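# Seat the blue-taped flask in a free shaker clamp

## Task

Put the glass flask carrying blue tape into an unoccupied clamp on the shaker. Its base must sit fully down inside the clamp and the clamp's spring ring must wrap around its conical section. Grip it gently, do not bear down hard on its rim, and keep the foil covering its opening intact. When finished, all the other flasks must still be seated. No clamp leg may be bent and no spring ring forced off. No flask may be struck hard or dropped more than a few centimetres, and nothing may end up off the table. Any breach fails the task.

## Robot and tools

Robot: two arms, left_arm and right_arm, each ending in a two-finger gripper. Calibrated bases in the scene frame: left_arm at (+0.063, +0.429, +0.031) m, right_arm at (-0.011, -0.487, +0.031) m. The fingers can fold. A part held in the outer quarter of the pads, near the tips, is squeezed as commanded. Held deeper toward the palm, the fingers wrap and pull it in: narrow things slip, wide ones get crushed. A fingertip pushed against a surface also folds easily, so contact may go almost unnoticed. For a fragile flask, pinch near the fingertips at a low force_limit and slow speed.

Frames: the scene frame has its origin at table height, halfway between the nominal bases. +x points out over the table, +z points up, and +y points toward left_arm. Image sides do not match arm names. For each gripper, the fingers point along its own +z and close along its own y. end_effector_position is the spot between the pads when shut. The tips stick out about 33 mm past it at gaps up to 40 mm, and about 9 mm when fully open. Reported hand positions can be a few cm off, more at long reach.

Row layout (used by execute_actions and move): 18 numbers in one list covering both arms. First left_arm: dx, dy, dz, rx, ry, rz, gripper position, force_limit, speed. Then the same nine for right_arm. The six pose numbers are offsets, not poses. They are measured from that arm's Hand target as it stood when the action or move began, along the scene axes. 1.0 equals 0.6 m or 180 degrees. rx, ry, rz form one rotation vector, turning about the Hand target's position. Repeating an offset moves the arm further. All six at 0 re-commands the current Hand target. The three gripper numbers are absolute commands in [-1, 1]. position: +1 is open (140 mm), about -0.8 is where the pads touch, -1 closes until blocked. force_limit: about 14 N at -1, 40 N at 0, 58 N at +1 for a slow close on parts up to 40 mm. speed: about 30 mm/s at -1 up to 250 at +1. Faster closes grip much harder. Both default to +1. To leave a gripper alone, resend its last three numbers; 0 is a real command.

execute_actions(actions, cameras): actions is a list of actions. Each action is up to 15 rows, one row per 1/30 s step, and a short action holds its last row. Every row counts from the action's start pose, not from the previous row. Values must lie in [-1, 1]. Pictures come back only for an empty list or when cameras names them.

move(target, speed, blend, stop_force, zero, blocking, cameras): moves both grippers in straight lines toward one row or a list of up to 15 rows. Every row counts from the same starting Hand targets. speed is in m/s, 0.002 to 3.6, default 0.25; turning is capped at twice that in rad/s. blend is in m, and 0 means stop at each target. stop_force is in N, 3 to 120, one value for both arms. It ends an arm's path when the wrist sensor feels that much push against its motion. It is unreliable for light touches, tipping parts or turning grippers. zero (true by default) re-zeroes the sensor first. blocking=false returns early but cannot be combined with stop_force. Moves last at least 0.5 s and at most 10 s. They neither avoid obstacles nor the other arm. The 'move:' line reports done, off_target, moving, held or fault, plus limits=paced (pose clipped) or limits=held (steps withheld).

wait(seconds 0 to 10); stop() brakes a running move; zoom_image(camera, region [x0, y0, x1, y1] in pixels, at most 504 by 504) on the newest image; zero_wrist_force(arm); finished_scene(scene: the number of the scene being ended) is final and cannot be undone.

Cameras: cam_head_left, cam_head_right, cam_high, cam_low (672x504 each), cam_left_wrist, cam_right_wrist. Calibrations are supplied but may be a few mm or degrees off.

Results: end_effector_position in m, end_effector_quat_wxyz, velocities in m/s and rad/s, all in the scene frame. Hand target is the last commanded pose after clipping; the gripper often rests slightly short of it. Tool commands are also given. object_status: 0 moving, 1 blocked while opening, 2 blocked while closing (check for this after closing), 3 reached the command or the pads met. position_measured is in counts: 3 open, about 75 for 100 mm, 139 for 60 mm, 200 for 20 mm, 230 pads touching. Wrist force and torque are in the gripper's axes, with a third line giving the peak reading. Wrist depth is a 7x7 grid of distances in mm from the top left; '-' means no value, and glass is see-through. Joint torques include gravity. Motor temperatures are also shown.

Avoid: each arm is stiff, so aiming even slightly past a firm contact can trigger a fault. Outside force near 150 N, or joint torque at its load limit (wrists 25.4 N m), stops the arm for 10 s. Move slowly into contact. To relieve a press, command the target back past the gripper. Orientation commands are clipped to 32 degrees from the measured one per step. Keep the arms apart, and never close a gripper on the other arm's fingers. Route paths around an arm's own base. Long stretched holds heat motors; at 85 °C the arm brakes for 30 s or more. Set flasks down gently and never release one while it is moving.

Each tool is called after ">>>" in YAML: its name, and indented under it one key for each argument.

## Session

>>> execute_actions:
  actions: []

Scene clock: 0.00 s.
left_arm: end_effector_position=(+0.2862, +0.0640, +0.2464) position_measured=3 object_status=3 end_effector_quat_wxyz=(-0.420, +0.711, -0.069, +0.560) | right_arm: end_effector_position=(+0.5240, -0.2902, +0.3166) position_measured=3 object_status=3 end_effector_quat_wxyz=(-0.108, -0.300, +0.898, -0.302)
Joint positions: left_arm=[-1.883 -1.119 1.724 -0.632 -0.883 0.758] | right_arm=[0.423 -1.178 1.156 -1.234 -2.152 -0.131]
Joint velocities: within noise
Joint torques (N m): no reading
Motor temperatures (°C): left_arm=[35 29 31 38 40 38] | right_arm=[32 28 35 40 40 37]
Wrist force (N): no reading
Wrist torque (N m): no reading
Wrist force, peak (N): no reading
Wrist depth (mm): cam_left_wrist=[2992 4142 3264 2727 2659 2198 263 / - - 254 2992 2762 289 222 / 2834 - 4224 3077 334 247 183 / - 127 3590 2872 241 190 124 / - 119 3419 769 263 226 107 / - 335 2911 581 282 234 208 / - 287 610 436 358 284 -] | cam_right_wrist=[1717 1911 1755 527 - 420 235 / - 1991 1669 527 457 409 354 / - 1991 577 512 451 416 373 / - 132 572 521 448 412 122 / 110 1823 556 480 464 409 111 / 2008 1755 1959 457 438 395 322 / 2025 1539 1623 - 425 399 233]
Hand target: left_arm +0.2862, +0.0640, +0.2464; -0.420, +0.711, -0.069, +0.560 | right_arm +0.5240, -0.2902, +0.3166; -0.108, -0.300, +0.898, -0.302
Tool commands: left_gripper/position=+1.0 left_gripper/force_limit=+1.0 left_gripper/speed=+1.0 right_gripper/position=+1.0 right_gripper/force_limit=+1.0 right_gripper/speed=+1.0

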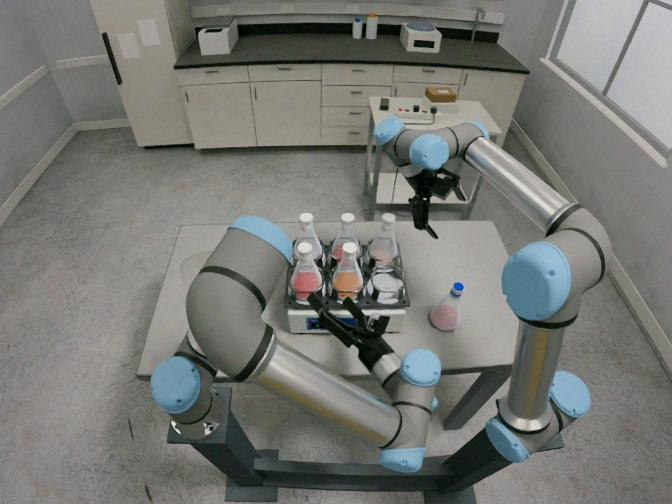

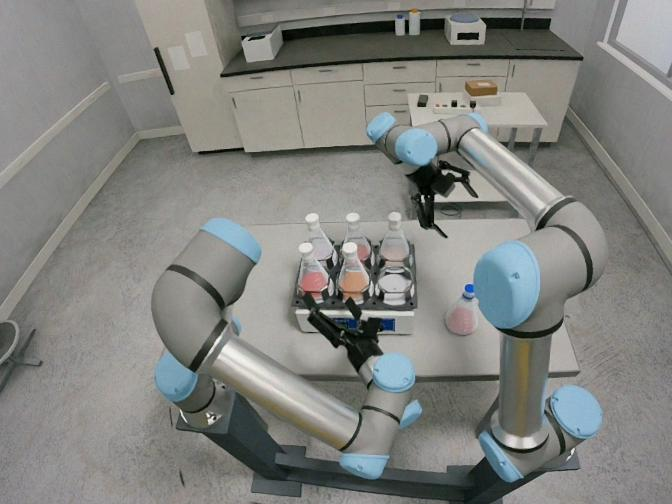

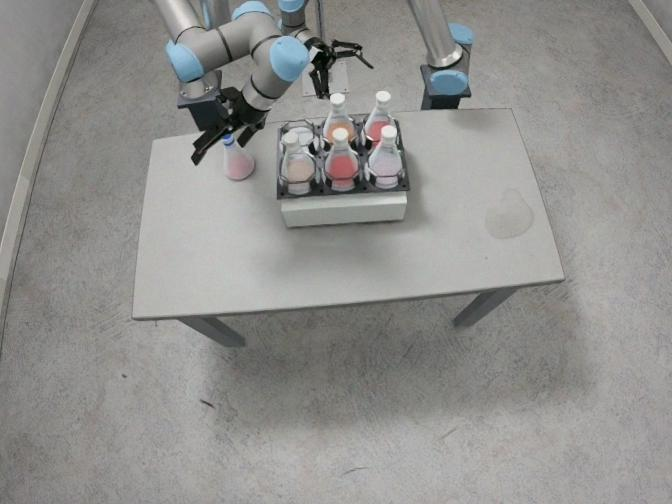

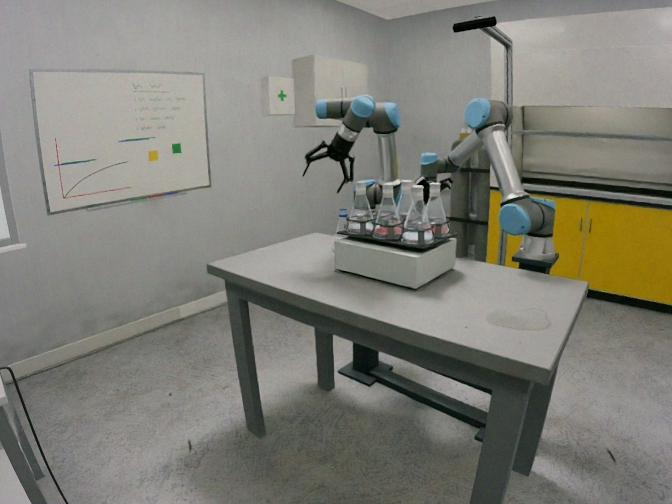

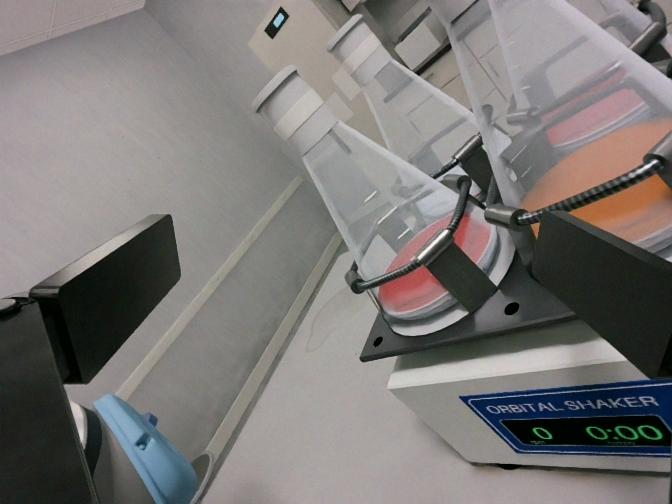

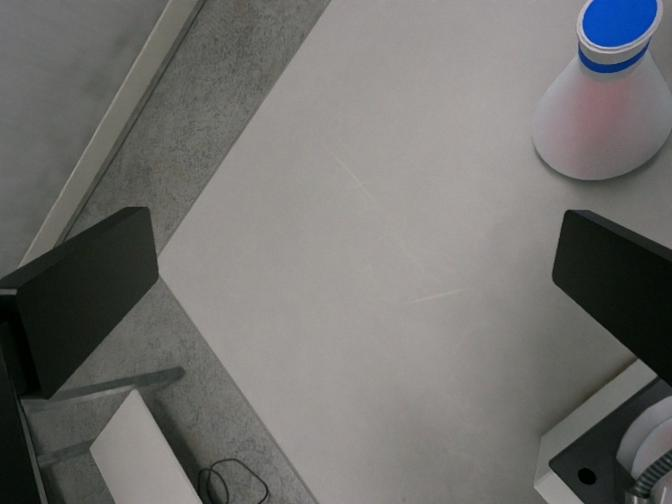

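>>> zoom_image:
  camera: "cam_head_left"
  region: [270, 190, 490, 350]

>>> zoom_image:
  camera: "cam_head_right"
  region: [280, 190, 500, 350]

>>> zoom_image:
  camera: "cam_high"
  region: [190, 80, 430, 240]

Scaled by 2.291 from the camera's 672x504 image, which has a finer 960x720 frame.

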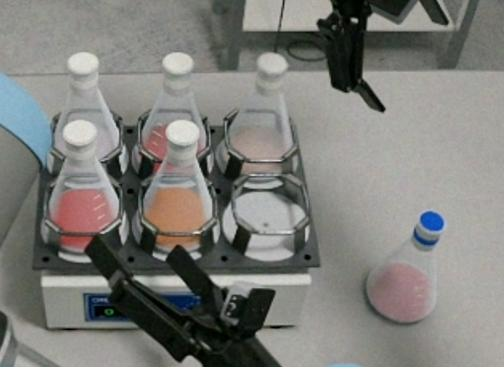

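Scaled by 2.291 from the camera's 672x504 image, which has a finer 960x720 frame.

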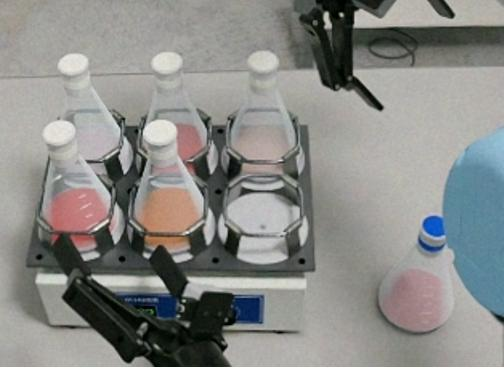

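Scaled by 2.100 from the camera's 672x504 image, which has a finer 960x720 frame.

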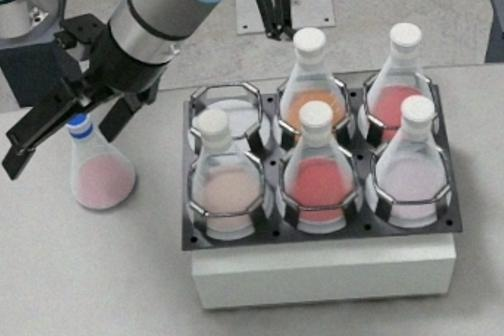

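>>> move:
  target: [0,0.167,0.167,0,0,0,1,1,1,-0.223,-0.031,0.03,0.2075,0.0104,0.0435,1,1,1]
  cameras: ["all"]

Scene clock: 22.57 s.
left_arm: end_effector_position=(+0.2862, +0.1642, +0.3465) position_measured=3 object_status=3 end_effector_quat_wxyz=(-0.420, +0.711, -0.069, +0.560) | right_arm: end_effector_position=(+0.3902, -0.3089, +0.3346) position_measured=3 object_status=3 end_effector_quat_wxyz=(+0.000, -0.383, +0.924, +0.000)
Joint positions: left_arm=[-1.964 -1.458 1.887 -0.454 -0.963 0.755] | right_arm=[0.115 -1.741 1.655 -1.485 -1.571 -0.676]
Joint torques (N m): left_arm=[8.71 -23.8 -27.31 -0.17 1.6 -2.11] | right_arm=[5.84 -18.5 -31.61 -4.29 1.25 -0.72]
Wrist force (N): left_arm=[-0.2 0.1 0.1] | right_arm=[1.5 -0.3 1.9]
Wrist torque (N m): left_arm=[0.02 0.04 0.03] | right_arm=[-0.01 -0.24 0.07]
Wrist force, peak (N): left_arm=[0.3 -1.1 0.6] | right_arm=[3.2 -0.1 1.6]
Wrist depth (mm): cam_left_wrist=[3714 - - 2727 2693 2112 1995 / - - - 2727 2872 208 2154 / 2420 - - 4142 3264 219 369 / - 134 - 4787 2951 149 124 / - 127 - 3419 690 - 107 / 215 2834 2992 2420 571 446 251 / - 220 276 607 481 401 -] | cam_right_wrist=[414 412 408 419 416 427 1203 / 438 448 449 279 441 444 1281 / 451 465 464 466 463 466 477 / - 141 502 - 456 346 122 / 110 529 533 458 375 306 111 / 1634 566 545 388 382 350 338 / 1743 1795 620 392 401 394 392]
Hand target: left_arm +0.2862, +0.1642, +0.3466; -0.420, +0.711, -0.069, +0.560 | right_arm +0.3902, -0.3088, +0.3346; +0.000, -0.383, +0.924, +0.000
Off the commanded pose: left_arm 0.000 m, 0 deg | right_arm 0.000 m, 0 deg.
move: done
camera_calibration:
cam_left_wrist: T_world_to_cam=[[0.359218, -0.630697, -0.687884, 0.247349], [-0.659101, 0.350385, -0.665444, 0.359571], [0.660718, 0.692425, -0.289828, -0.055876], [0, 0, 0, 1]] pos_world=[0.18506, 0.0687034, 0.393227]
cam_right_wrist: T_world_to_cam=[[-0.719037, 0.694961, 0.00403715, 0.503001], [0.648583, 0.668943, 0.363121, -0.168234], [0.249654, 0.263715, -0.931733, 0.439387], [0, 0, 0, 1]] pos_world=[0.361095, -0.3529, 0.46845]

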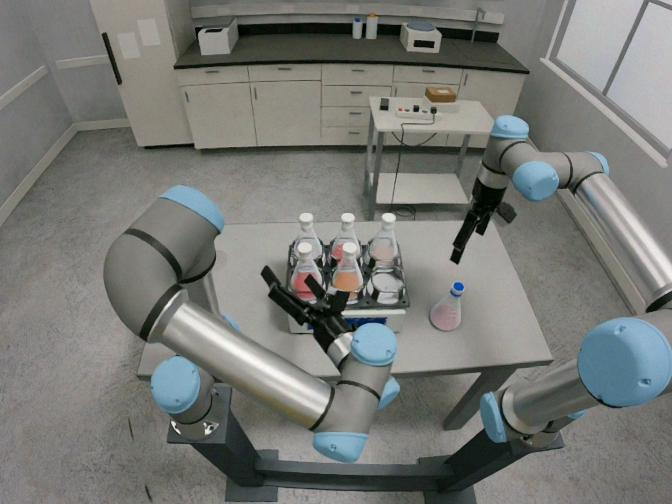

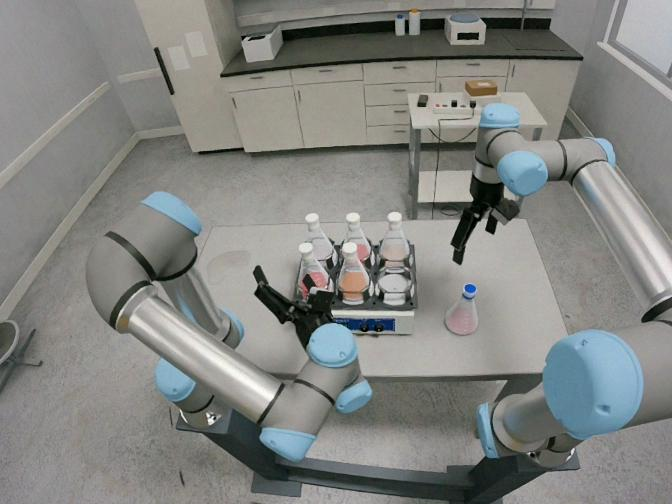

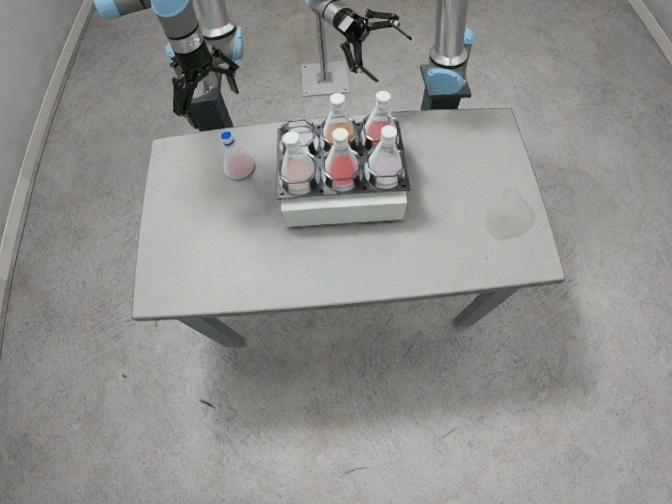

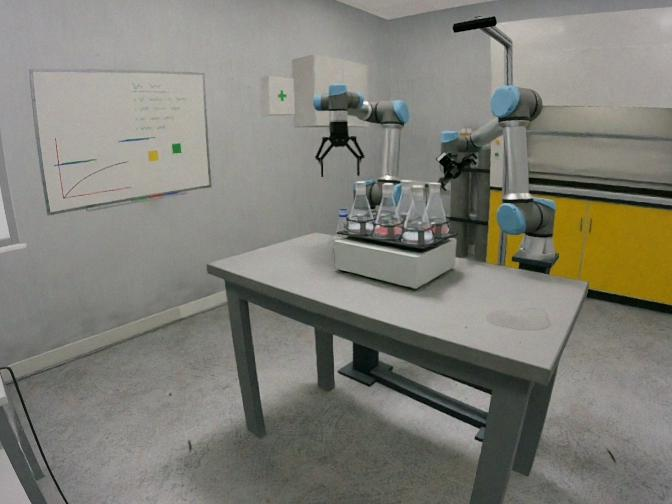

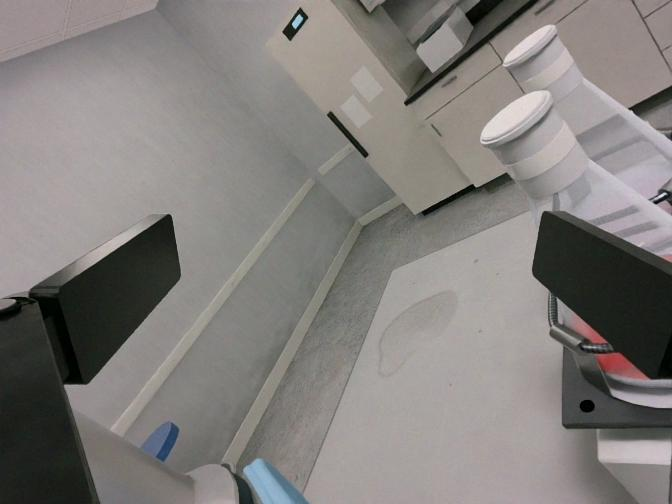

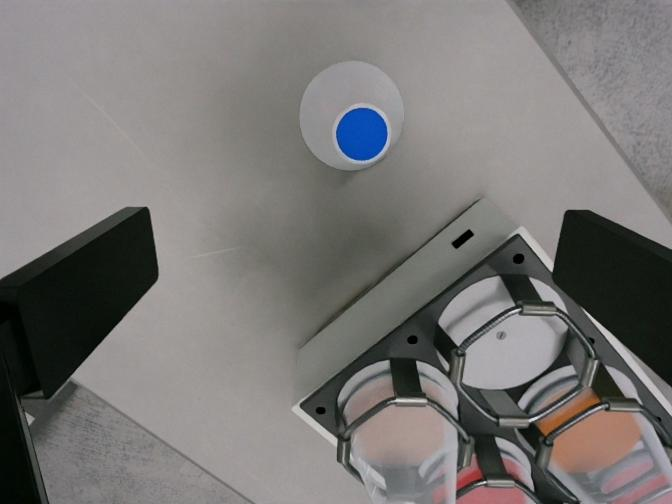

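>>> move:
  target: [0,0,0,0,0,0,1,1,1,0.1,0.2,0.2,0,0,0,1,1,1]
  cameras: ["cam_right_wrist"]

>>> zoom_image:
  camera: "cam_right_wrist"
  region: [200, 50, 600, 350]

Scene clock: 37.13 s.
left_arm: end_effector_position=(+0.2862, +0.1642, +0.3466) position_measured=3 object_status=3 end_effector_quat_wxyz=(-0.420, +0.711, -0.069, +0.560) | right_arm: end_effector_position=(+0.4502, -0.1888, +0.4546) position_measured=3 object_status=3 end_effector_quat_wxyz=(+0.000, -0.383, +0.924, +0.000)
Joint positions: left_arm=[-1.964 -1.458 1.887 -0.454 -0.963 0.755] | right_arm=[0.334 -1.399 0.997 -1.168 -1.571 -0.457]
Joint torques (N m): left_arm=[8.92 -28.12 -26.55 3.31 1.55 2.14] | right_arm=[-11.4 -34.32 -34.44 -2.24 1.32 -0.43]
Wrist force (N): left_arm=[-0.1 0.0 -0.1] | right_arm=[1.3 -0.5 1.6]
Wrist torque (N m): left_arm=[0.00 0.02 0.03] | right_arm=[-0.05 -0.18 0.15]
Wrist force, peak (N): left_arm=[-0.3 0.1 0.3] | right_arm=[3.4 -1.1 3.8]
Wrist depth (mm): cam_left_wrist=[- 5669 - 2834 2627 2091 1906 / - 3366 - 3264 2762 208 2341 / 2951 3314 - 3168 3168 206 353 / - 127 3714 4224 2872 149 125 / - 120 3714 3366 680 554 106 / - - 3168 2476 602 457 251 / - 221 277 605 479 401 -] | cam_right_wrist=[- 536 530 528 - 530 1274 / 550 547 550 552 436 549 1346 / 582 582 558 454 - 445 598 / 109 132 - 454 449 447 117 / 110 1569 664 304 490 493 111 / 1795 1743 1837 - 346 529 727 / 1959 1911 1809 1881 - 392 767]
Hand target: left_arm +0.2862, +0.1642, +0.3466; -0.420, +0.711, -0.069, +0.560 | right_arm +0.4502, -0.1888, +0.4546; +0.000, -0.383, +0.924, +0.000
Off the commanded pose: left_arm 0.000 m, 0 deg | right_arm 0.000 m, 0 deg.
move: done
camera_calibration:
cam_right_wrist: T_world_to_cam=[[-0.719302, 0.694686, 0.00404222, 0.462309], [0.648328, 0.669188, 0.363124, -0.330834], [0.249552, 0.263816, -0.931732, 0.504636], [0, 0, 0, 1]] pos_world=[0.421095, -0.2329, 0.58845]
Images, in order (width x height): cam_right_wrist 672x504.

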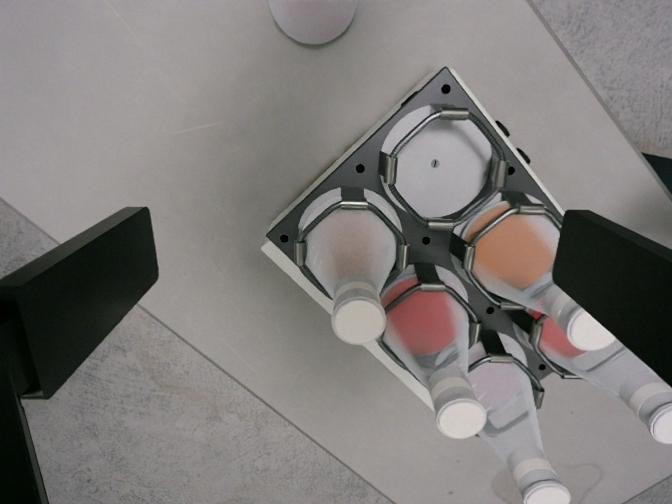

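Scaled by 1.260 from the camera's 672x504 image, which has a finer 960x720 frame.

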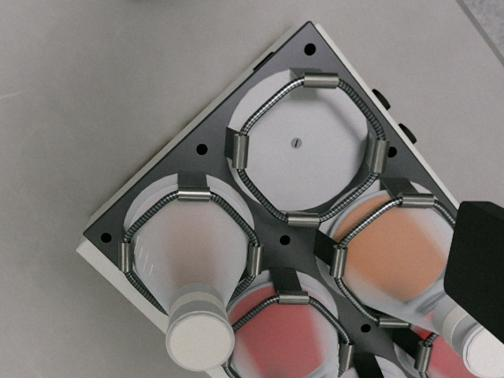

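>>> move:
  target:
    - [0,0,0,0,0,0,1,1,1,-0.134,-0.452,-0.05,0,0,0,1,1,1]
    - [0,0,0,0,0,0,1,1,1,-0.134,-0.452,-0.09,0.5606,-0.232,-0.5606,1,1,1]
  speed: 0.35
  cameras: ["cam_right_wrist","cam_head_right"]

Scene clock: 61.67 s.
left_arm: end_effector_position=(+0.2862, +0.1642, +0.3466) position_measured=3 object_status=3 end_effector_quat_wxyz=(-0.420, +0.711, -0.069, +0.560) | right_arm: end_effector_position=(+0.3709, -0.4610, +0.4006) position_measured=3 object_status=3 end_effector_quat_wxyz=(+0.392, +0.392, +0.589, +0.589)
Joint positions: left_arm=[-1.964 -1.458 1.887 -0.454 -0.963 0.755] | right_arm=[-2.344 -2.659 2.376 0.284 -1.173 -1.571]
Joint torques (N m): left_arm=[9.4 -24.1 -24.86 3.37 1.33 2.01] | right_arm=[-10.22 11.8 -25.37 3.74 -1.29 -0.43]
Wrist force (N): left_arm=[0.0 -0.1 0.1] | right_arm=[1.9 -4.0 3.4]
Wrist torque (N m): left_arm=[-0.03 -0.02 0.03] | right_arm=[-0.34 -0.27 0.27]
Wrist force, peak (N): left_arm=[-0.2 -0.2 0.4] | right_arm=[1.6 -5.0 3.4]
Wrist depth (mm): cam_left_wrist=[3264 - 3314 2911 2834 2032 2032 / 3077 5385 - 3168 2798 207 2244 / - - 3474 3917 3474 210 354 / - 127 4896 4488 3168 149 124 / - 2762 3168 3419 695 552 106 / - 2420 3314 2627 603 461 251 / - 220 277 593 486 396 -] | cam_right_wrist=[1975 2370 110 124 143 3291 2890 / 1991 2394 2346 3646 2756 3291 1769 / 587 2495 2521 2926 2821 2756 2576 / 110 141 2443 3038 2855 154 117 / 110 2443 1646 2855 2890 - 111 / 1782 2418 2346 3291 3485 3246 2756 / 1991 2418 2495 3202 3038 - 2548]
Hand target: left_arm +0.2862, +0.1642, +0.3466; -0.420, +0.711, -0.069, +0.560 | right_arm +0.3698, -0.4600, +0.4006; +0.500, +0.500, +0.500, +0.500
Off the commanded pose: left_arm 0.000 m, 0 deg | right_arm 0.002 m, 23 deg.
move: off_target (right_arm)
camera_calibration:
cam_right_wrist: T_world_to_cam=[[-0.010374, 0.0130988, 0.99986, -0.381521], [0.0238949, -0.999625, 0.0133436, -0.475312], [0.999661, 0.02403, 0.0100571, -0.220124], [0, 0, 0, 1]] pos_world=[0.227449, -0.464847, 0.390024]
Images, in order (width x height): cam_head_right 672x504, cam_right_wrist 672x504.

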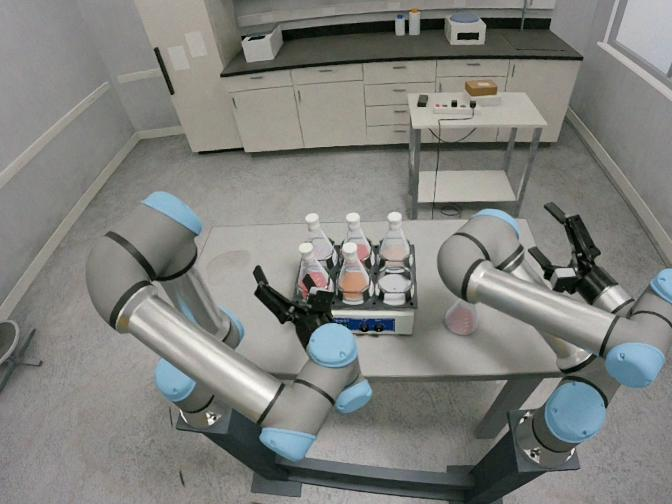

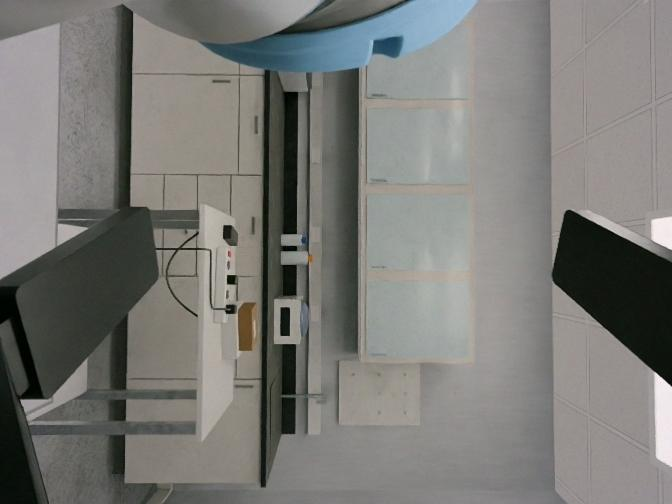

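>>> move:
  target:
    - [0,0,0,0,0,0,1,1,1,0,0,0.04,-0.5606,0.232,0.5606,1,1,1]
    - [0,0,0,0,0,0,1,1,1,0.134,0.3,0.09,-0.5606,0.232,0.5606,1,1,1]
  speed: 0.35
  cameras: ["cam_head_left","cam_low"]

Scene clock: 67.47 s.
left_arm: end_effector_position=(+0.2862, +0.1642, +0.3466) position_measured=3 object_status=3 end_effector_quat_wxyz=(-0.420, +0.711, -0.069, +0.560) | right_arm: end_effector_position=(+0.3701, -0.4597, +0.4065) position_measured=3 object_status=3 end_effector_quat_wxyz=(+0.428, +0.295, +0.748, +0.413)
Joint positions: left_arm=[-1.964 -1.458 1.887 -0.454 -0.963 0.755] | right_arm=[-2.478 -2.708 2.11 0.29 -1.316 -1.919]
Joint torques (N m): left_arm=[9.12 -22.33 -24.79 3.28 1.5 2.22] | right_arm=[10.97 35.94 -9.71 -0.08 1.55 1.5]
Wrist force (N): left_arm=[-0.1 -0.1 0.0] | right_arm=[2.5 -3.0 3.2]
Wrist torque (N m): left_arm=[-0.01 0.02 0.03] | right_arm=[-0.20 -0.32 0.26]
Wrist force, peak (N): left_arm=[-0.4 0.0 0.1] | right_arm=[1.2 -1.3 6.3]
Wrist depth (mm): cam_left_wrist=[2727 - - 2798 2693 2013 2071 / 3034 4683 3779 3122 2834 209 2198 / 2727 - 5523 - 3215 203 368 / 2393 127 - 3847 2911 150 124 / - 118 - 3264 693 540 107 / - 2448 3077 2534 584 470 251 / - 221 276 602 461 393 -] | cam_right_wrist=[- 80 89 87 101 132 2323 / - - 107 106 129 2724 - / - 1851 1942 146 151 2926 3762 / - 141 2521 2855 2855 2756 117 / 110 2443 1730 3078 2890 2693 111 / 2663 2469 2418 2890 2756 2855 - / - - - 2855 3591 - 2693]
Hand target: left_arm +0.2862, +0.1642, +0.3466; -0.420, +0.711, -0.069, +0.560 | right_arm +0.3701, -0.4598, +0.4066; +0.428, +0.295, +0.748, +0.413 (not the last commanded pose)
Off the commanded pose: left_arm 0.000 m, 0 deg | right_arm 0.203 m, 109 deg.
shoulder posture changed (right arm): the wrist came as close to joint 1's axis as it can, and the arm is now in the other of its two shoulder postures.
move: held (right_arm; a check stopped the path); path passed 0 of 2 targets; limits=held
pose unreachable (right arm): on one or more control steps of this call, first in action 0 (counted from 0), this arm could not follow its commanded pose, so it was not sent that pose on those steps. It may still have moved: this result reports where it is.
cause: moving toward the commanded pose would bring two parts of the arm too close to each other (its gripper and another part of the arm, with joints 3 (elbow) to 6 (wrist 3) between them, 32 mm apart when it was first held).
Images, in order (width x height): cam_head_left 672x504, cam_low 672x504.

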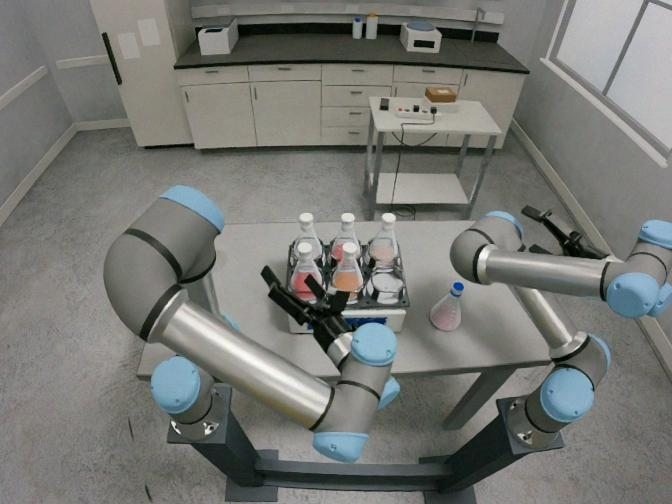

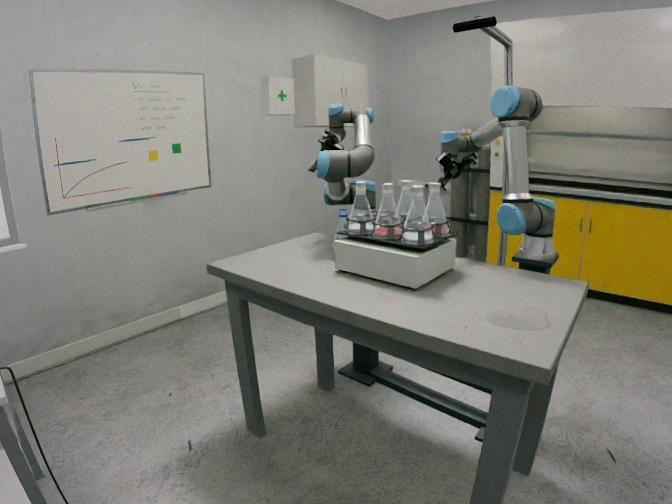

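>>> move:
  target:
    - [0,0,0,0,0,0,1,1,1,0,0,0.2,0,0,0,1,1,1]
    - [0,0,0,0,0,0,1,1,1,-0.55,-0.58,0.25,0,0,0,1,1,1]
  cameras: ["cam_head_left","cam_low"]

Scene clock: 82.30 s.
left_arm: end_effector_position=(+0.2862, +0.1642, +0.3466) position_measured=3 object_status=3 end_effector_quat_wxyz=(-0.420, +0.711, -0.069, +0.560) | right_arm: end_effector_position=(+0.3611, -0.4688, +0.5274) position_measured=3 object_status=3 end_effector_quat_wxyz=(+0.429, +0.295, +0.748, +0.412)
Joint positions: left_arm=[-1.964 -1.458 1.887 -0.454 -0.963 0.755] | right_arm=[-2.506 -2.501 1.755 0.44 -1.339 -1.928]
Joint torques (N m): left_arm=[8.9 -20.87 -24.4 3.43 1.44 2.17] | right_arm=[10.9 10.5 -16.26 2.62 0.61 1.82]
Wrist force (N): left_arm=[-0.2 0.0 0.1] | right_arm=[2.5 -2.9 3.5]
Wrist torque (N m): left_arm=[0.01 0.03 0.03] | right_arm=[-0.20 -0.32 0.33]
Wrist force, peak (N): left_arm=[-0.3 0.1 -0.3] | right_arm=[0.7 -7.8 -11.0]
Wrist depth (mm): cam_left_wrist=[- 3034 - 2762 2595 2013 2013 / - - 3366 3122 2872 208 2420 / - - 3531 3989 3034 208 355 / - 127 3366 5009 2911 149 124 / - 2627 - 3314 690 495 106 / 215 2564 2762 711 568 472 250 / - 220 277 593 482 400 -] | cam_right_wrist=[- 97 105 115 2548 2663 - / 119 114 117 128 3202 2926 4937 / 1646 1809 132 2469 2788 2788 3291 / 109 141 1743 2821 2962 2821 117 / 109 1623 2443 2890 2756 3078 111 / 2663 2418 2788 3038 2788 - - / - 2855 - 3435 3160 - -]
Hand target: left_arm +0.2862, +0.1642, +0.3466; -0.420, +0.711, -0.069, +0.560 | right_arm +0.3611, -0.4687, +0.5274; +0.429, +0.295, +0.748, +0.412 (not the last commanded pose)
Off the commanded pose: left_arm 0.000 m, 0 deg | right_arm 0.468 m, 0 deg.
move: held (right_arm; a check stopped the path); path passed 1 of 2 targets; limits=held
pose unreachable (right arm): on one or more control steps of this call, first in action 0 (counted from 0), this arm could not follow its commanded pose, so it was not sent that pose on those steps. It may still have moved: this result reports where it is.
cause: moving toward the commanded pose would bring two parts of the arm too close to each other (its gripper and another part of the arm, with joints 3 (elbow) to 6 (wrist 3) between them, 9 mm apart when it was first held).
Images, in order (width x height): cam_head_left 672x504, cam_low 672x504.

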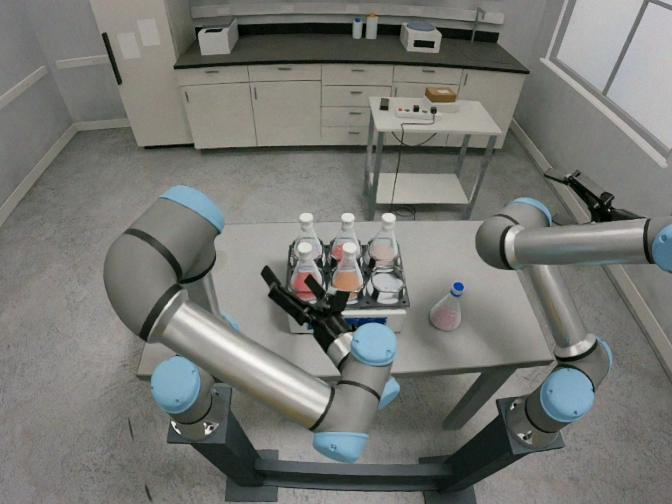

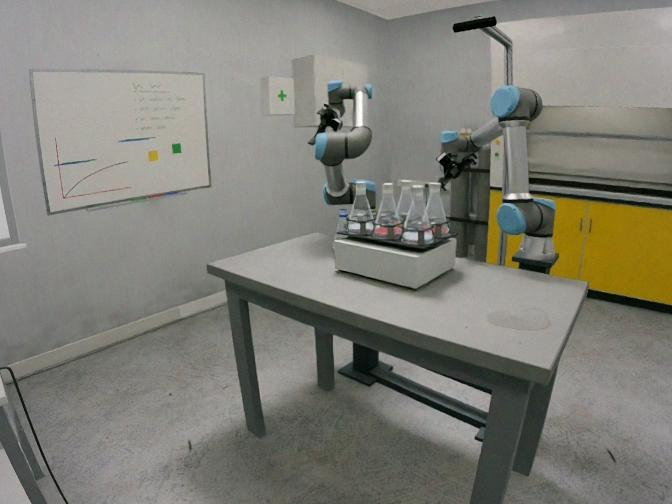

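>>> move:
  target: [0,0,0,0,0,0,1,1,1,-0.2,-0.43,0.0,0,0,-0.555,1,1,1]
  cameras: ["cam_head_left","cam_low"]

Scene clock: 86.43 s.
left_arm: end_effector_position=(+0.2862, +0.1642, +0.3466) position_measured=3 object_status=3 end_effector_quat_wxyz=(-0.420, +0.711, -0.069, +0.560) | right_arm: end_effector_position=(+0.3277, -0.5431, +0.5274) position_measured=3 object_status=3 end_effector_quat_wxyz=(+0.427, +0.397, +0.713, +0.389)
Joint positions: left_arm=[-1.964 -1.458 1.887 -0.454 -0.963 0.755] | right_arm=[-2.688 -2.44 1.726 0.368 -1.364 -1.821]
Joint torques (N m): left_arm=[8.74 -18.83 -23.91 3.2 1.23 2.19] | right_arm=[10.39 8.47 -16.22 1.98 -1.16 -1.24]
Wrist force (N): left_arm=[0.0 0.0 0.1] | right_arm=[2.2 -3.3 3.6]
Wrist torque (N m): left_arm=[0.00 -0.01 0.03] | right_arm=[-0.31 -0.26 0.22]
Wrist force, peak (N): left_arm=[-0.2 -0.2 -0.2] | right_arm=[0.3 -3.0 5.2]
Wrist depth (mm): cam_left_wrist=[- - - 2872 2627 2133 2112 / 2659 4142 3419 2834 2659 209 2267 / - - 4396 3590 3264 207 354 / - 135 3847 3989 3314 149 124 / - 137 - 3419 657 550 107 / - 2627 2659 2476 573 460 251 / - 220 275 584 497 397 -] | cam_right_wrist=[- 95 103 112 137 3118 2576 / - 107 118 126 160 2663 2548 / 1634 139 134 140 3646 2693 2663 / 113 141 1809 2724 3202 2788 122 / 110 2633 2855 3202 2821 2788 111 / 2215 2079 - 4017 3118 3385 - / 1959 - 2443 2724 2521 - -]
Hand target: left_arm +0.2862, +0.1642, +0.3466; -0.420, +0.711, -0.069, +0.560 | right_arm +0.3277, -0.5430, +0.5274; +0.427, +0.397, +0.713, +0.389 (not the last commanded pose)
Off the commanded pose: left_arm 0.000 m, 0 deg | right_arm 0.203 m, 89 deg.
move: held (right_arm; a check stopped the path); limits=held
pose unreachable (right arm): on one or more control steps of this call, first in action 0 (counted from 0), this arm could not follow its commanded pose, so it was not sent that pose on those steps. It may still have moved: this result reports where it is.
cause: moving toward the commanded pose would bring two parts of the arm too close to each other (its gripper and another part of the arm, with joints 3 (elbow) to 6 (wrist 3) between them, 3 mm apart when it was first held).
Images, in order (width x height): cam_head_left 672x504, cam_low 672x504.

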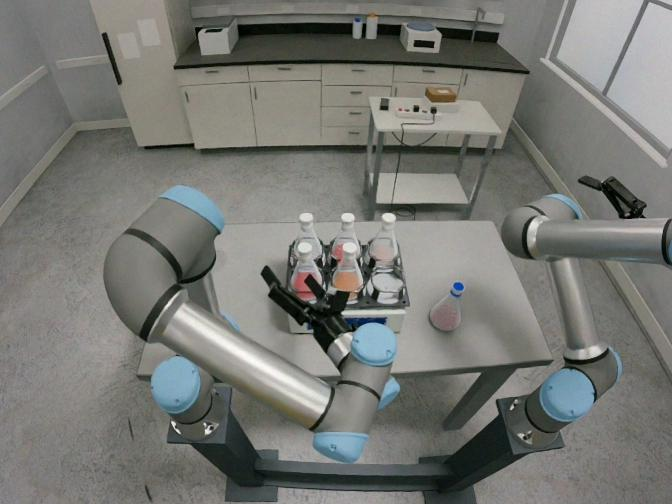

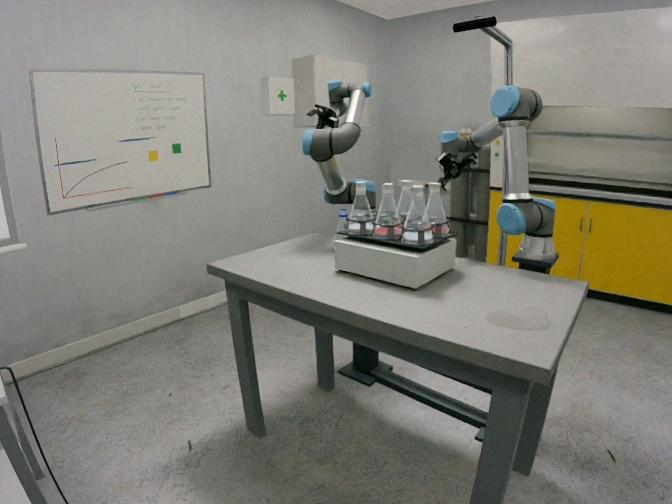

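>>> move:
  target:
    - [0,0,0,0,0,0,1,1,1,0,-0.12,0.0,0,0,0,1,1,1]
    - [0,0,0,0,0,0,1,1,1,0.007,-0.237,0.0,0,0,-0.139,1,1,1]
    - [0,0,0,0,0,0,1,1,1,-0.08,-0.412,0.0,0,0,-0.278,1,1,1]
    - [0,0,0,0,0,0,1,1,1,-0.233,-0.533,0.0,0,0,-0.417,1,1,1]
    - [0,0,0,0,0,0,1,1,1,-0.421,-0.578,0.0,0,0,-0.556,1,1,1]
  cameras: ["cam_head_left","cam_low"]

Scene clock: 103.73 s.
left_arm: end_effector_position=(+0.2862, +0.1642, +0.3466) position_measured=3 object_status=3 end_effector_quat_wxyz=(-0.420, +0.711, -0.069, +0.560) | right_arm: end_effector_position=(+0.0757, -0.8911, +0.5274) position_measured=3 object_status=3 end_effector_quat_wxyz=(+0.567, +0.806, +0.151, -0.082)
Joint positions: left_arm=[-1.964 -1.458 1.887 -0.454 -0.963 0.755] | right_arm=[-2.678 -2.812 2.188 -1.784 -0.539 0.584]
Joint torques (N m): left_arm=[9.23 -19.1 -23.64 3.42 1.16 2.1] | right_arm=[-3.91 10.06 -31.08 -4.38 1.49 1.55]
Wrist force (N): left_arm=[-0.3 -0.2 0.0] | right_arm=[2.3 -3.2 3.5]
Wrist torque (N m): left_arm=[-0.05 0.06 0.03] | right_arm=[-0.28 -0.31 0.29]
Wrist force, peak (N): left_arm=[-0.2 0.4 -0.2] | right_arm=[1.6 -3.6 4.6]
Wrist depth (mm): cam_left_wrist=[- - - 2834 2505 2112 2198 / 2911 3366 4308 3314 2659 208 2198 / 2341 3531 3590 4787 3314 208 368 / - 127 - 3474 3168 149 124 / - 119 - 3366 663 550 106 / - 2367 2834 2627 573 457 252 / - 221 278 621 480 400 -] | cam_right_wrist=[1419 1519 1241 1191 1215 1145 1113 / 1445 1378 - 1370 1228 1185 1087 / 1549 - - 1590 1302 1215 1150 / 113 131 - - - 1309 123 / 110 - - 1445 1419 - 112 / - - - 1481 1411 - - / - - - - 1370 1354 1324]
Hand target: left_arm +0.2862, +0.1642, +0.3466; -0.420, +0.711, -0.069, +0.560 | right_arm +0.0751, -0.8898, +0.5274; +0.572, +0.802, +0.153, -0.078
Off the commanded pose: left_arm 0.000 m, 0 deg | right_arm 0.001 m, 1 deg.
move: done
Images, in order (width x height): cam_head_left 672x504, cam_low 672x504.

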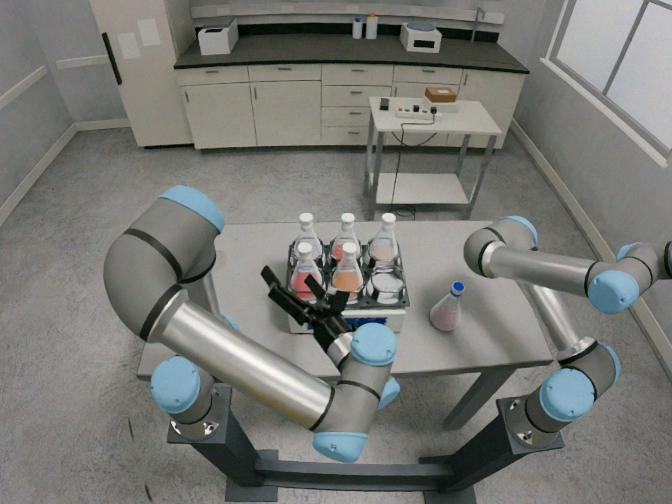

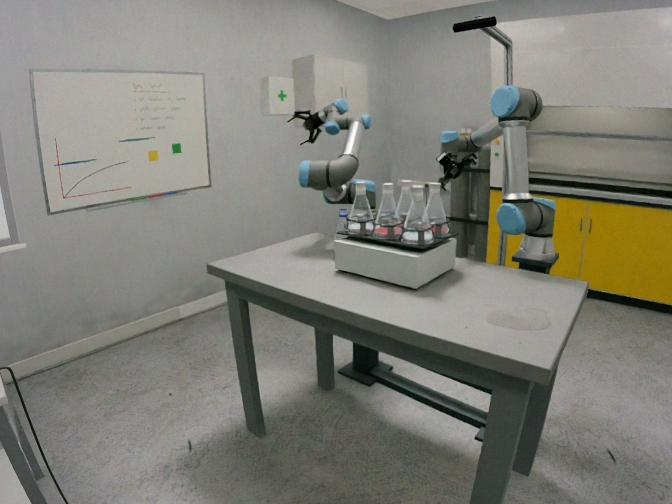

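>>> move:
  target:
    - [0,0,0,0,0,0,1,1,1,-0.6,-0.28,0.0,0,0,0,1,1,1]
    - [0,0,0,0,0,0,1,1,1,-0.29,-0.5,0.0,0,0,0,1,1,1]
    - [0,0,0,0,0,0,1,1,1,0.21,-0.45,0.0,0,0,0,1,1,1]
    - [0,0,0,0,0,0,1,1,1,0.575,-0.13,0.0,0,0,0,1,1,1]
  blend: 0.03
  cameras: ["cam_head_left","cam_low"]

Scene clock: 113.03 s.
left_arm: end_effector_position=(+0.2862, +0.1642, +0.3466) position_measured=3 object_status=3 end_effector_quat_wxyz=(-0.420, +0.711, -0.069, +0.560) | right_arm: end_effector_position=(+0.4201, -0.9679, +0.5274) position_measured=3 object_status=3 end_effector_quat_wxyz=(+0.572, +0.802, +0.154, -0.078)
Joint positions: left_arm=[-1.964 -1.458 1.887 -0.454 -0.963 0.755] | right_arm=[-0.717 -1.556 1.752 -2.871 -2.311 1.574]
Joint torques (N m): left_arm=[8.33 -18.22 -21.8 3.26 1.12 1.91] | right_arm=[7.42 -39.38 -18.03 -3.8 -1.98 -0.27]
Wrist force (N): left_arm=[0.0 0.1 -0.1] | right_arm=[2.4 -3.2 3.2]
Wrist torque (N m): left_arm=[0.01 0.00 0.02] | right_arm=[-0.26 -0.36 0.31]
Wrist force, peak (N): left_arm=[0.0 -0.2 0.4] | right_arm=[4.9 -3.4 1.5]
Wrist depth (mm): cam_left_wrist=[2872 3714 5669 2911 2762 2133 2071 / 2911 3314 - 3034 2762 198 2244 / - - 3474 4224 3034 346 353 / - 127 2951 4683 924 149 125 / - 118 - 3366 667 518 106 / - - 3474 3077 - 472 252 / - 221 275 2659 485 402 -] | cam_right_wrist=[1386 - - 1102 1145 1077 1013 / 1463 - 1197 1215 1185 1113 1058 / 1601 - 1261 1267 1215 1128 1072 / 113 132 - 1339 1261 1197 122 / 110 - - 1274 1288 1222 111 / 1942 - - - - 1254 - / - - - - - 1346 1302]
Hand target: left_arm +0.2862, +0.1642, +0.3466; -0.420, +0.711, -0.069, +0.560 | right_arm +0.4201, -0.9678, +0.5274; +0.572, +0.802, +0.153, -0.078
Off the commanded pose: left_arm 0.000 m, 0 deg | right_arm 0.000 m, 0 deg.
shoulder posture changed (right arm): the wrist came as close to joint 1's axis as it can, and the arm is now in the other of its two shoulder postures.
move: done
Images, in order (width x height): cam_head_left 672x504, cam_low 672x504.

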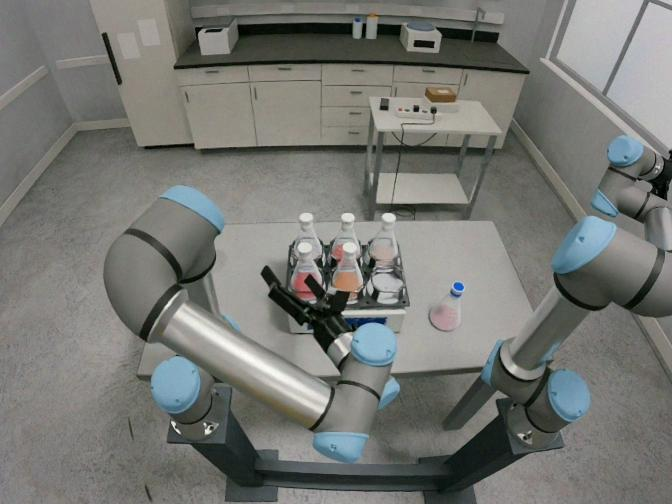

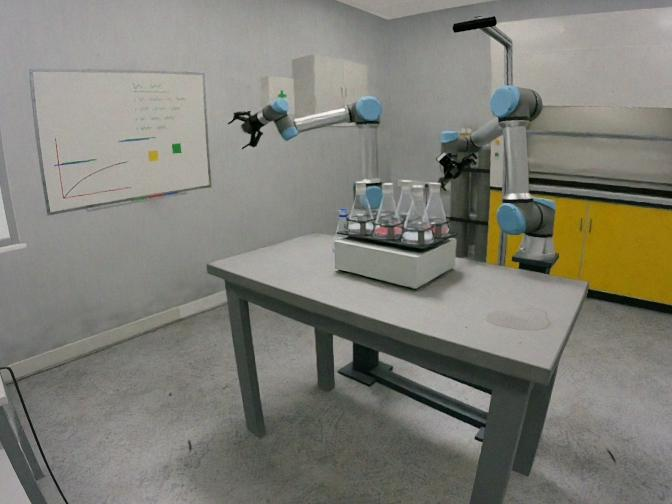

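>>> move:
  target: [0,0,0,0,0,0,1,1,1,0.05,0.613,-0.045,0.329,0.25,0.328,1,1,1]
  speed: 0.4

Scene clock: 129.40 s.
left_arm: end_effector_position=(+0.2862, +0.1642, +0.3466) position_measured=3 object_status=3 end_effector_quat_wxyz=(-0.420, +0.711, -0.069, +0.560) | right_arm: end_effector_position=(+0.4502, -0.6000, +0.5004) position_measured=3 object_status=3 end_effector_quat_wxyz=(+0.001, +0.707, +0.707, +0.000)
Joint positions: left_arm=[-1.964 -1.458 1.887 -0.454 -0.963 0.755] | right_arm=[-0.52 -1.537 1.022 -1.057 -1.571 1.048]
Joint torques (N m): left_arm=[7.97 -19.45 -21.85 3.25 0.93 2.21] | right_arm=[-11.97 -33.36 -22.2 -1.74 -0.44 0.85]
Wrist force (N): left_arm=[-0.3 0.0 0.0] | right_arm=[1.1 -0.5 1.6]
Wrist torque (N m): left_arm=[0.01 0.06 0.03] | right_arm=[-0.06 -0.13 0.06]
Wrist force, peak (N): left_arm=[0.1 -0.3 0.1] | right_arm=[2.6 -3.1 4.8]
Wrist depth (mm): cam_left_wrist=[2627 3314 - 2762 2762 2052 2052 / - 5523 - 2834 2659 208 2176 / - - - - 3168 210 364 / - 127 3779 3917 2911 149 124 / - 127 4683 3314 728 537 106 / - 2534 3264 2627 571 459 251 / - 221 276 589 486 399 -] | cam_right_wrist=[630 741 567 575 - - 574 / 1428 1346 601 - 606 627 1411 / 1481 1490 1428 1559 1559 1519 1559 / 113 141 1569 1601 1612 1601 122 / 110 1705 1705 1730 1669 1669 111 / 1911 1881 1769 1837 1866 1809 1851 / 1927 1755 1730 2079 1911 2008 1975]
Hand target: left_arm +0.2862, +0.1642, +0.3466; -0.420, +0.711, -0.069, +0.560 | right_arm +0.4501, -0.6000, +0.5004; +0.001, +0.707, +0.707, +0.000
Off the commanded pose: left_arm 0.000 m, 0 deg | right_arm 0.000 m, 0 deg.
move: done

>>> move:
  target:
    - [0,0,0,0,0,0,1,1,1,-0.13,0.1,-0.1,0.25,0,0,1,1,1]
    - [0,0,0,0,0,0,1,1,1,-0.135,0.13,-0.4,0.5,0,0,0.1,1,1]
  speed: 0.4
  blend: 0.03
  cameras: ["cam_right_wrist","cam_head_right","cam_low"]

Scene clock: 135.23 s.
left_arm: end_effector_position=(+0.2862, +0.1642, +0.3466) position_measured=3 object_status=3 end_effector_quat_wxyz=(-0.420, +0.711, -0.069, +0.560) | right_arm: end_effector_position=(+0.3691, -0.5220, +0.2604) position_measured=117 object_status=0 end_effector_quat_wxyz=(+0.500, -0.501, -0.500, -0.500)
Joint positions: left_arm=[-1.964 -1.458 1.887 -0.454 -0.963 0.755] | right_arm=[-0.997 -1.153 1.753 -0.601 -1 0.001]
Joint torques (N m): left_arm=[8.76 -19.15 -21.05 3.35 0.9 2.11] | right_arm=[11.43 -25.97 -15.36 0.84 -1.37 -1.27]
Wrist force (N): left_arm=[0.2 0.3 0.0] | right_arm=[-0.1 -2.8 0.2]
Wrist torque (N m): left_arm=[0.07 -0.04 0.03] | right_arm=[-0.31 -0.18 -0.02]
Wrist force, peak (N): left_arm=[-0.4 -0.1 -0.2] | right_arm=[-3.3 -3.0 0.5]
Wrist depth (mm): cam_left_wrist=[- 3714 - 2762 2834 2052 2013 / 2316 3651 4583 2872 2798 208 2420 / - 3034 - - 3314 206 358 / - 127 - 4064 953 149 124 / - 118 - 3651 669 550 107 / - 2693 3168 2564 571 422 251 / - 220 275 605 496 410 -] | cam_right_wrist=[555 598 743 - - - - / - 689 919 689 585 - - / - - 996 616 579 - 3078 / 3246 3291 126 517 523 116 3202 / - 80 117 552 552 110 89 / - - 425 442 492 - 62 / - - - 377 366 - -]
Hand target: left_arm +0.2862, +0.1642, +0.3466; -0.420, +0.711, -0.069, +0.560 | right_arm +0.3691, -0.5220, +0.2604; +0.500, -0.501, -0.500, -0.500
Off the commanded pose: left_arm 0.000 m, 0 deg | right_arm 0.000 m, 0 deg.
move: done
camera_calibration:
cam_right_wrist: T_world_to_cam=[[0.999873, -0.00522292, 0.0150747, -0.366612], [0.0121409, -0.363891, -0.931362, 0.0479086], [0.01035, 0.931427, -0.363781, 0.720793], [0, 0, 0, 1]] pos_world=[0.358523, -0.655847, 0.312358]
Images, in order (width x height): cam_head_right 672x504, cam_low 672x504, cam_right_wrist 672x504.

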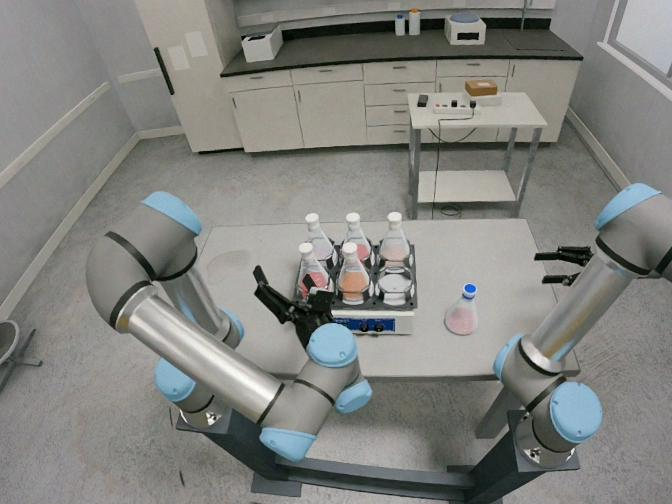

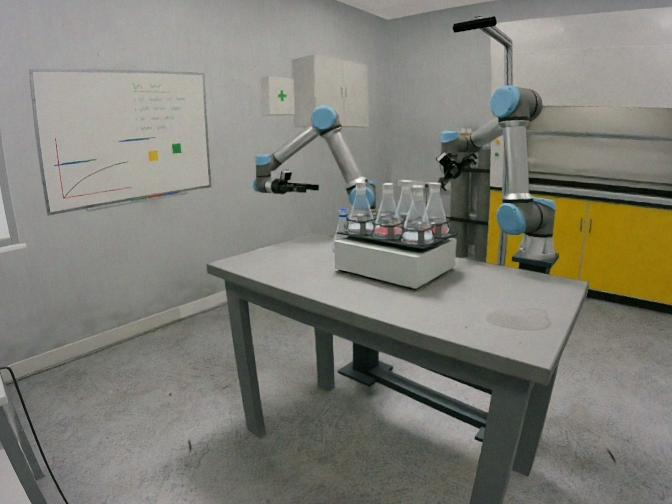

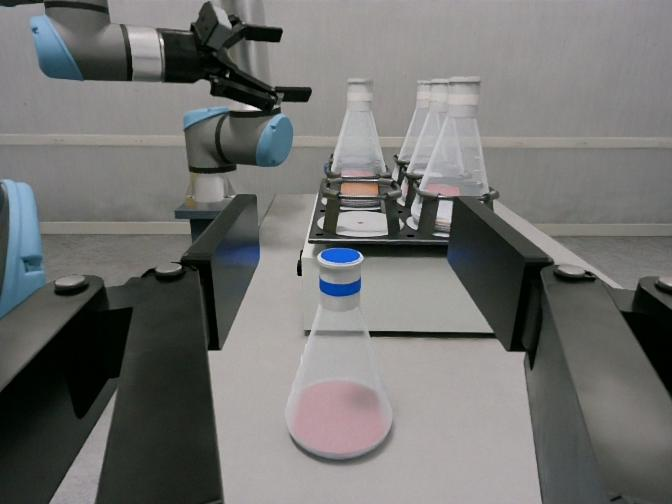

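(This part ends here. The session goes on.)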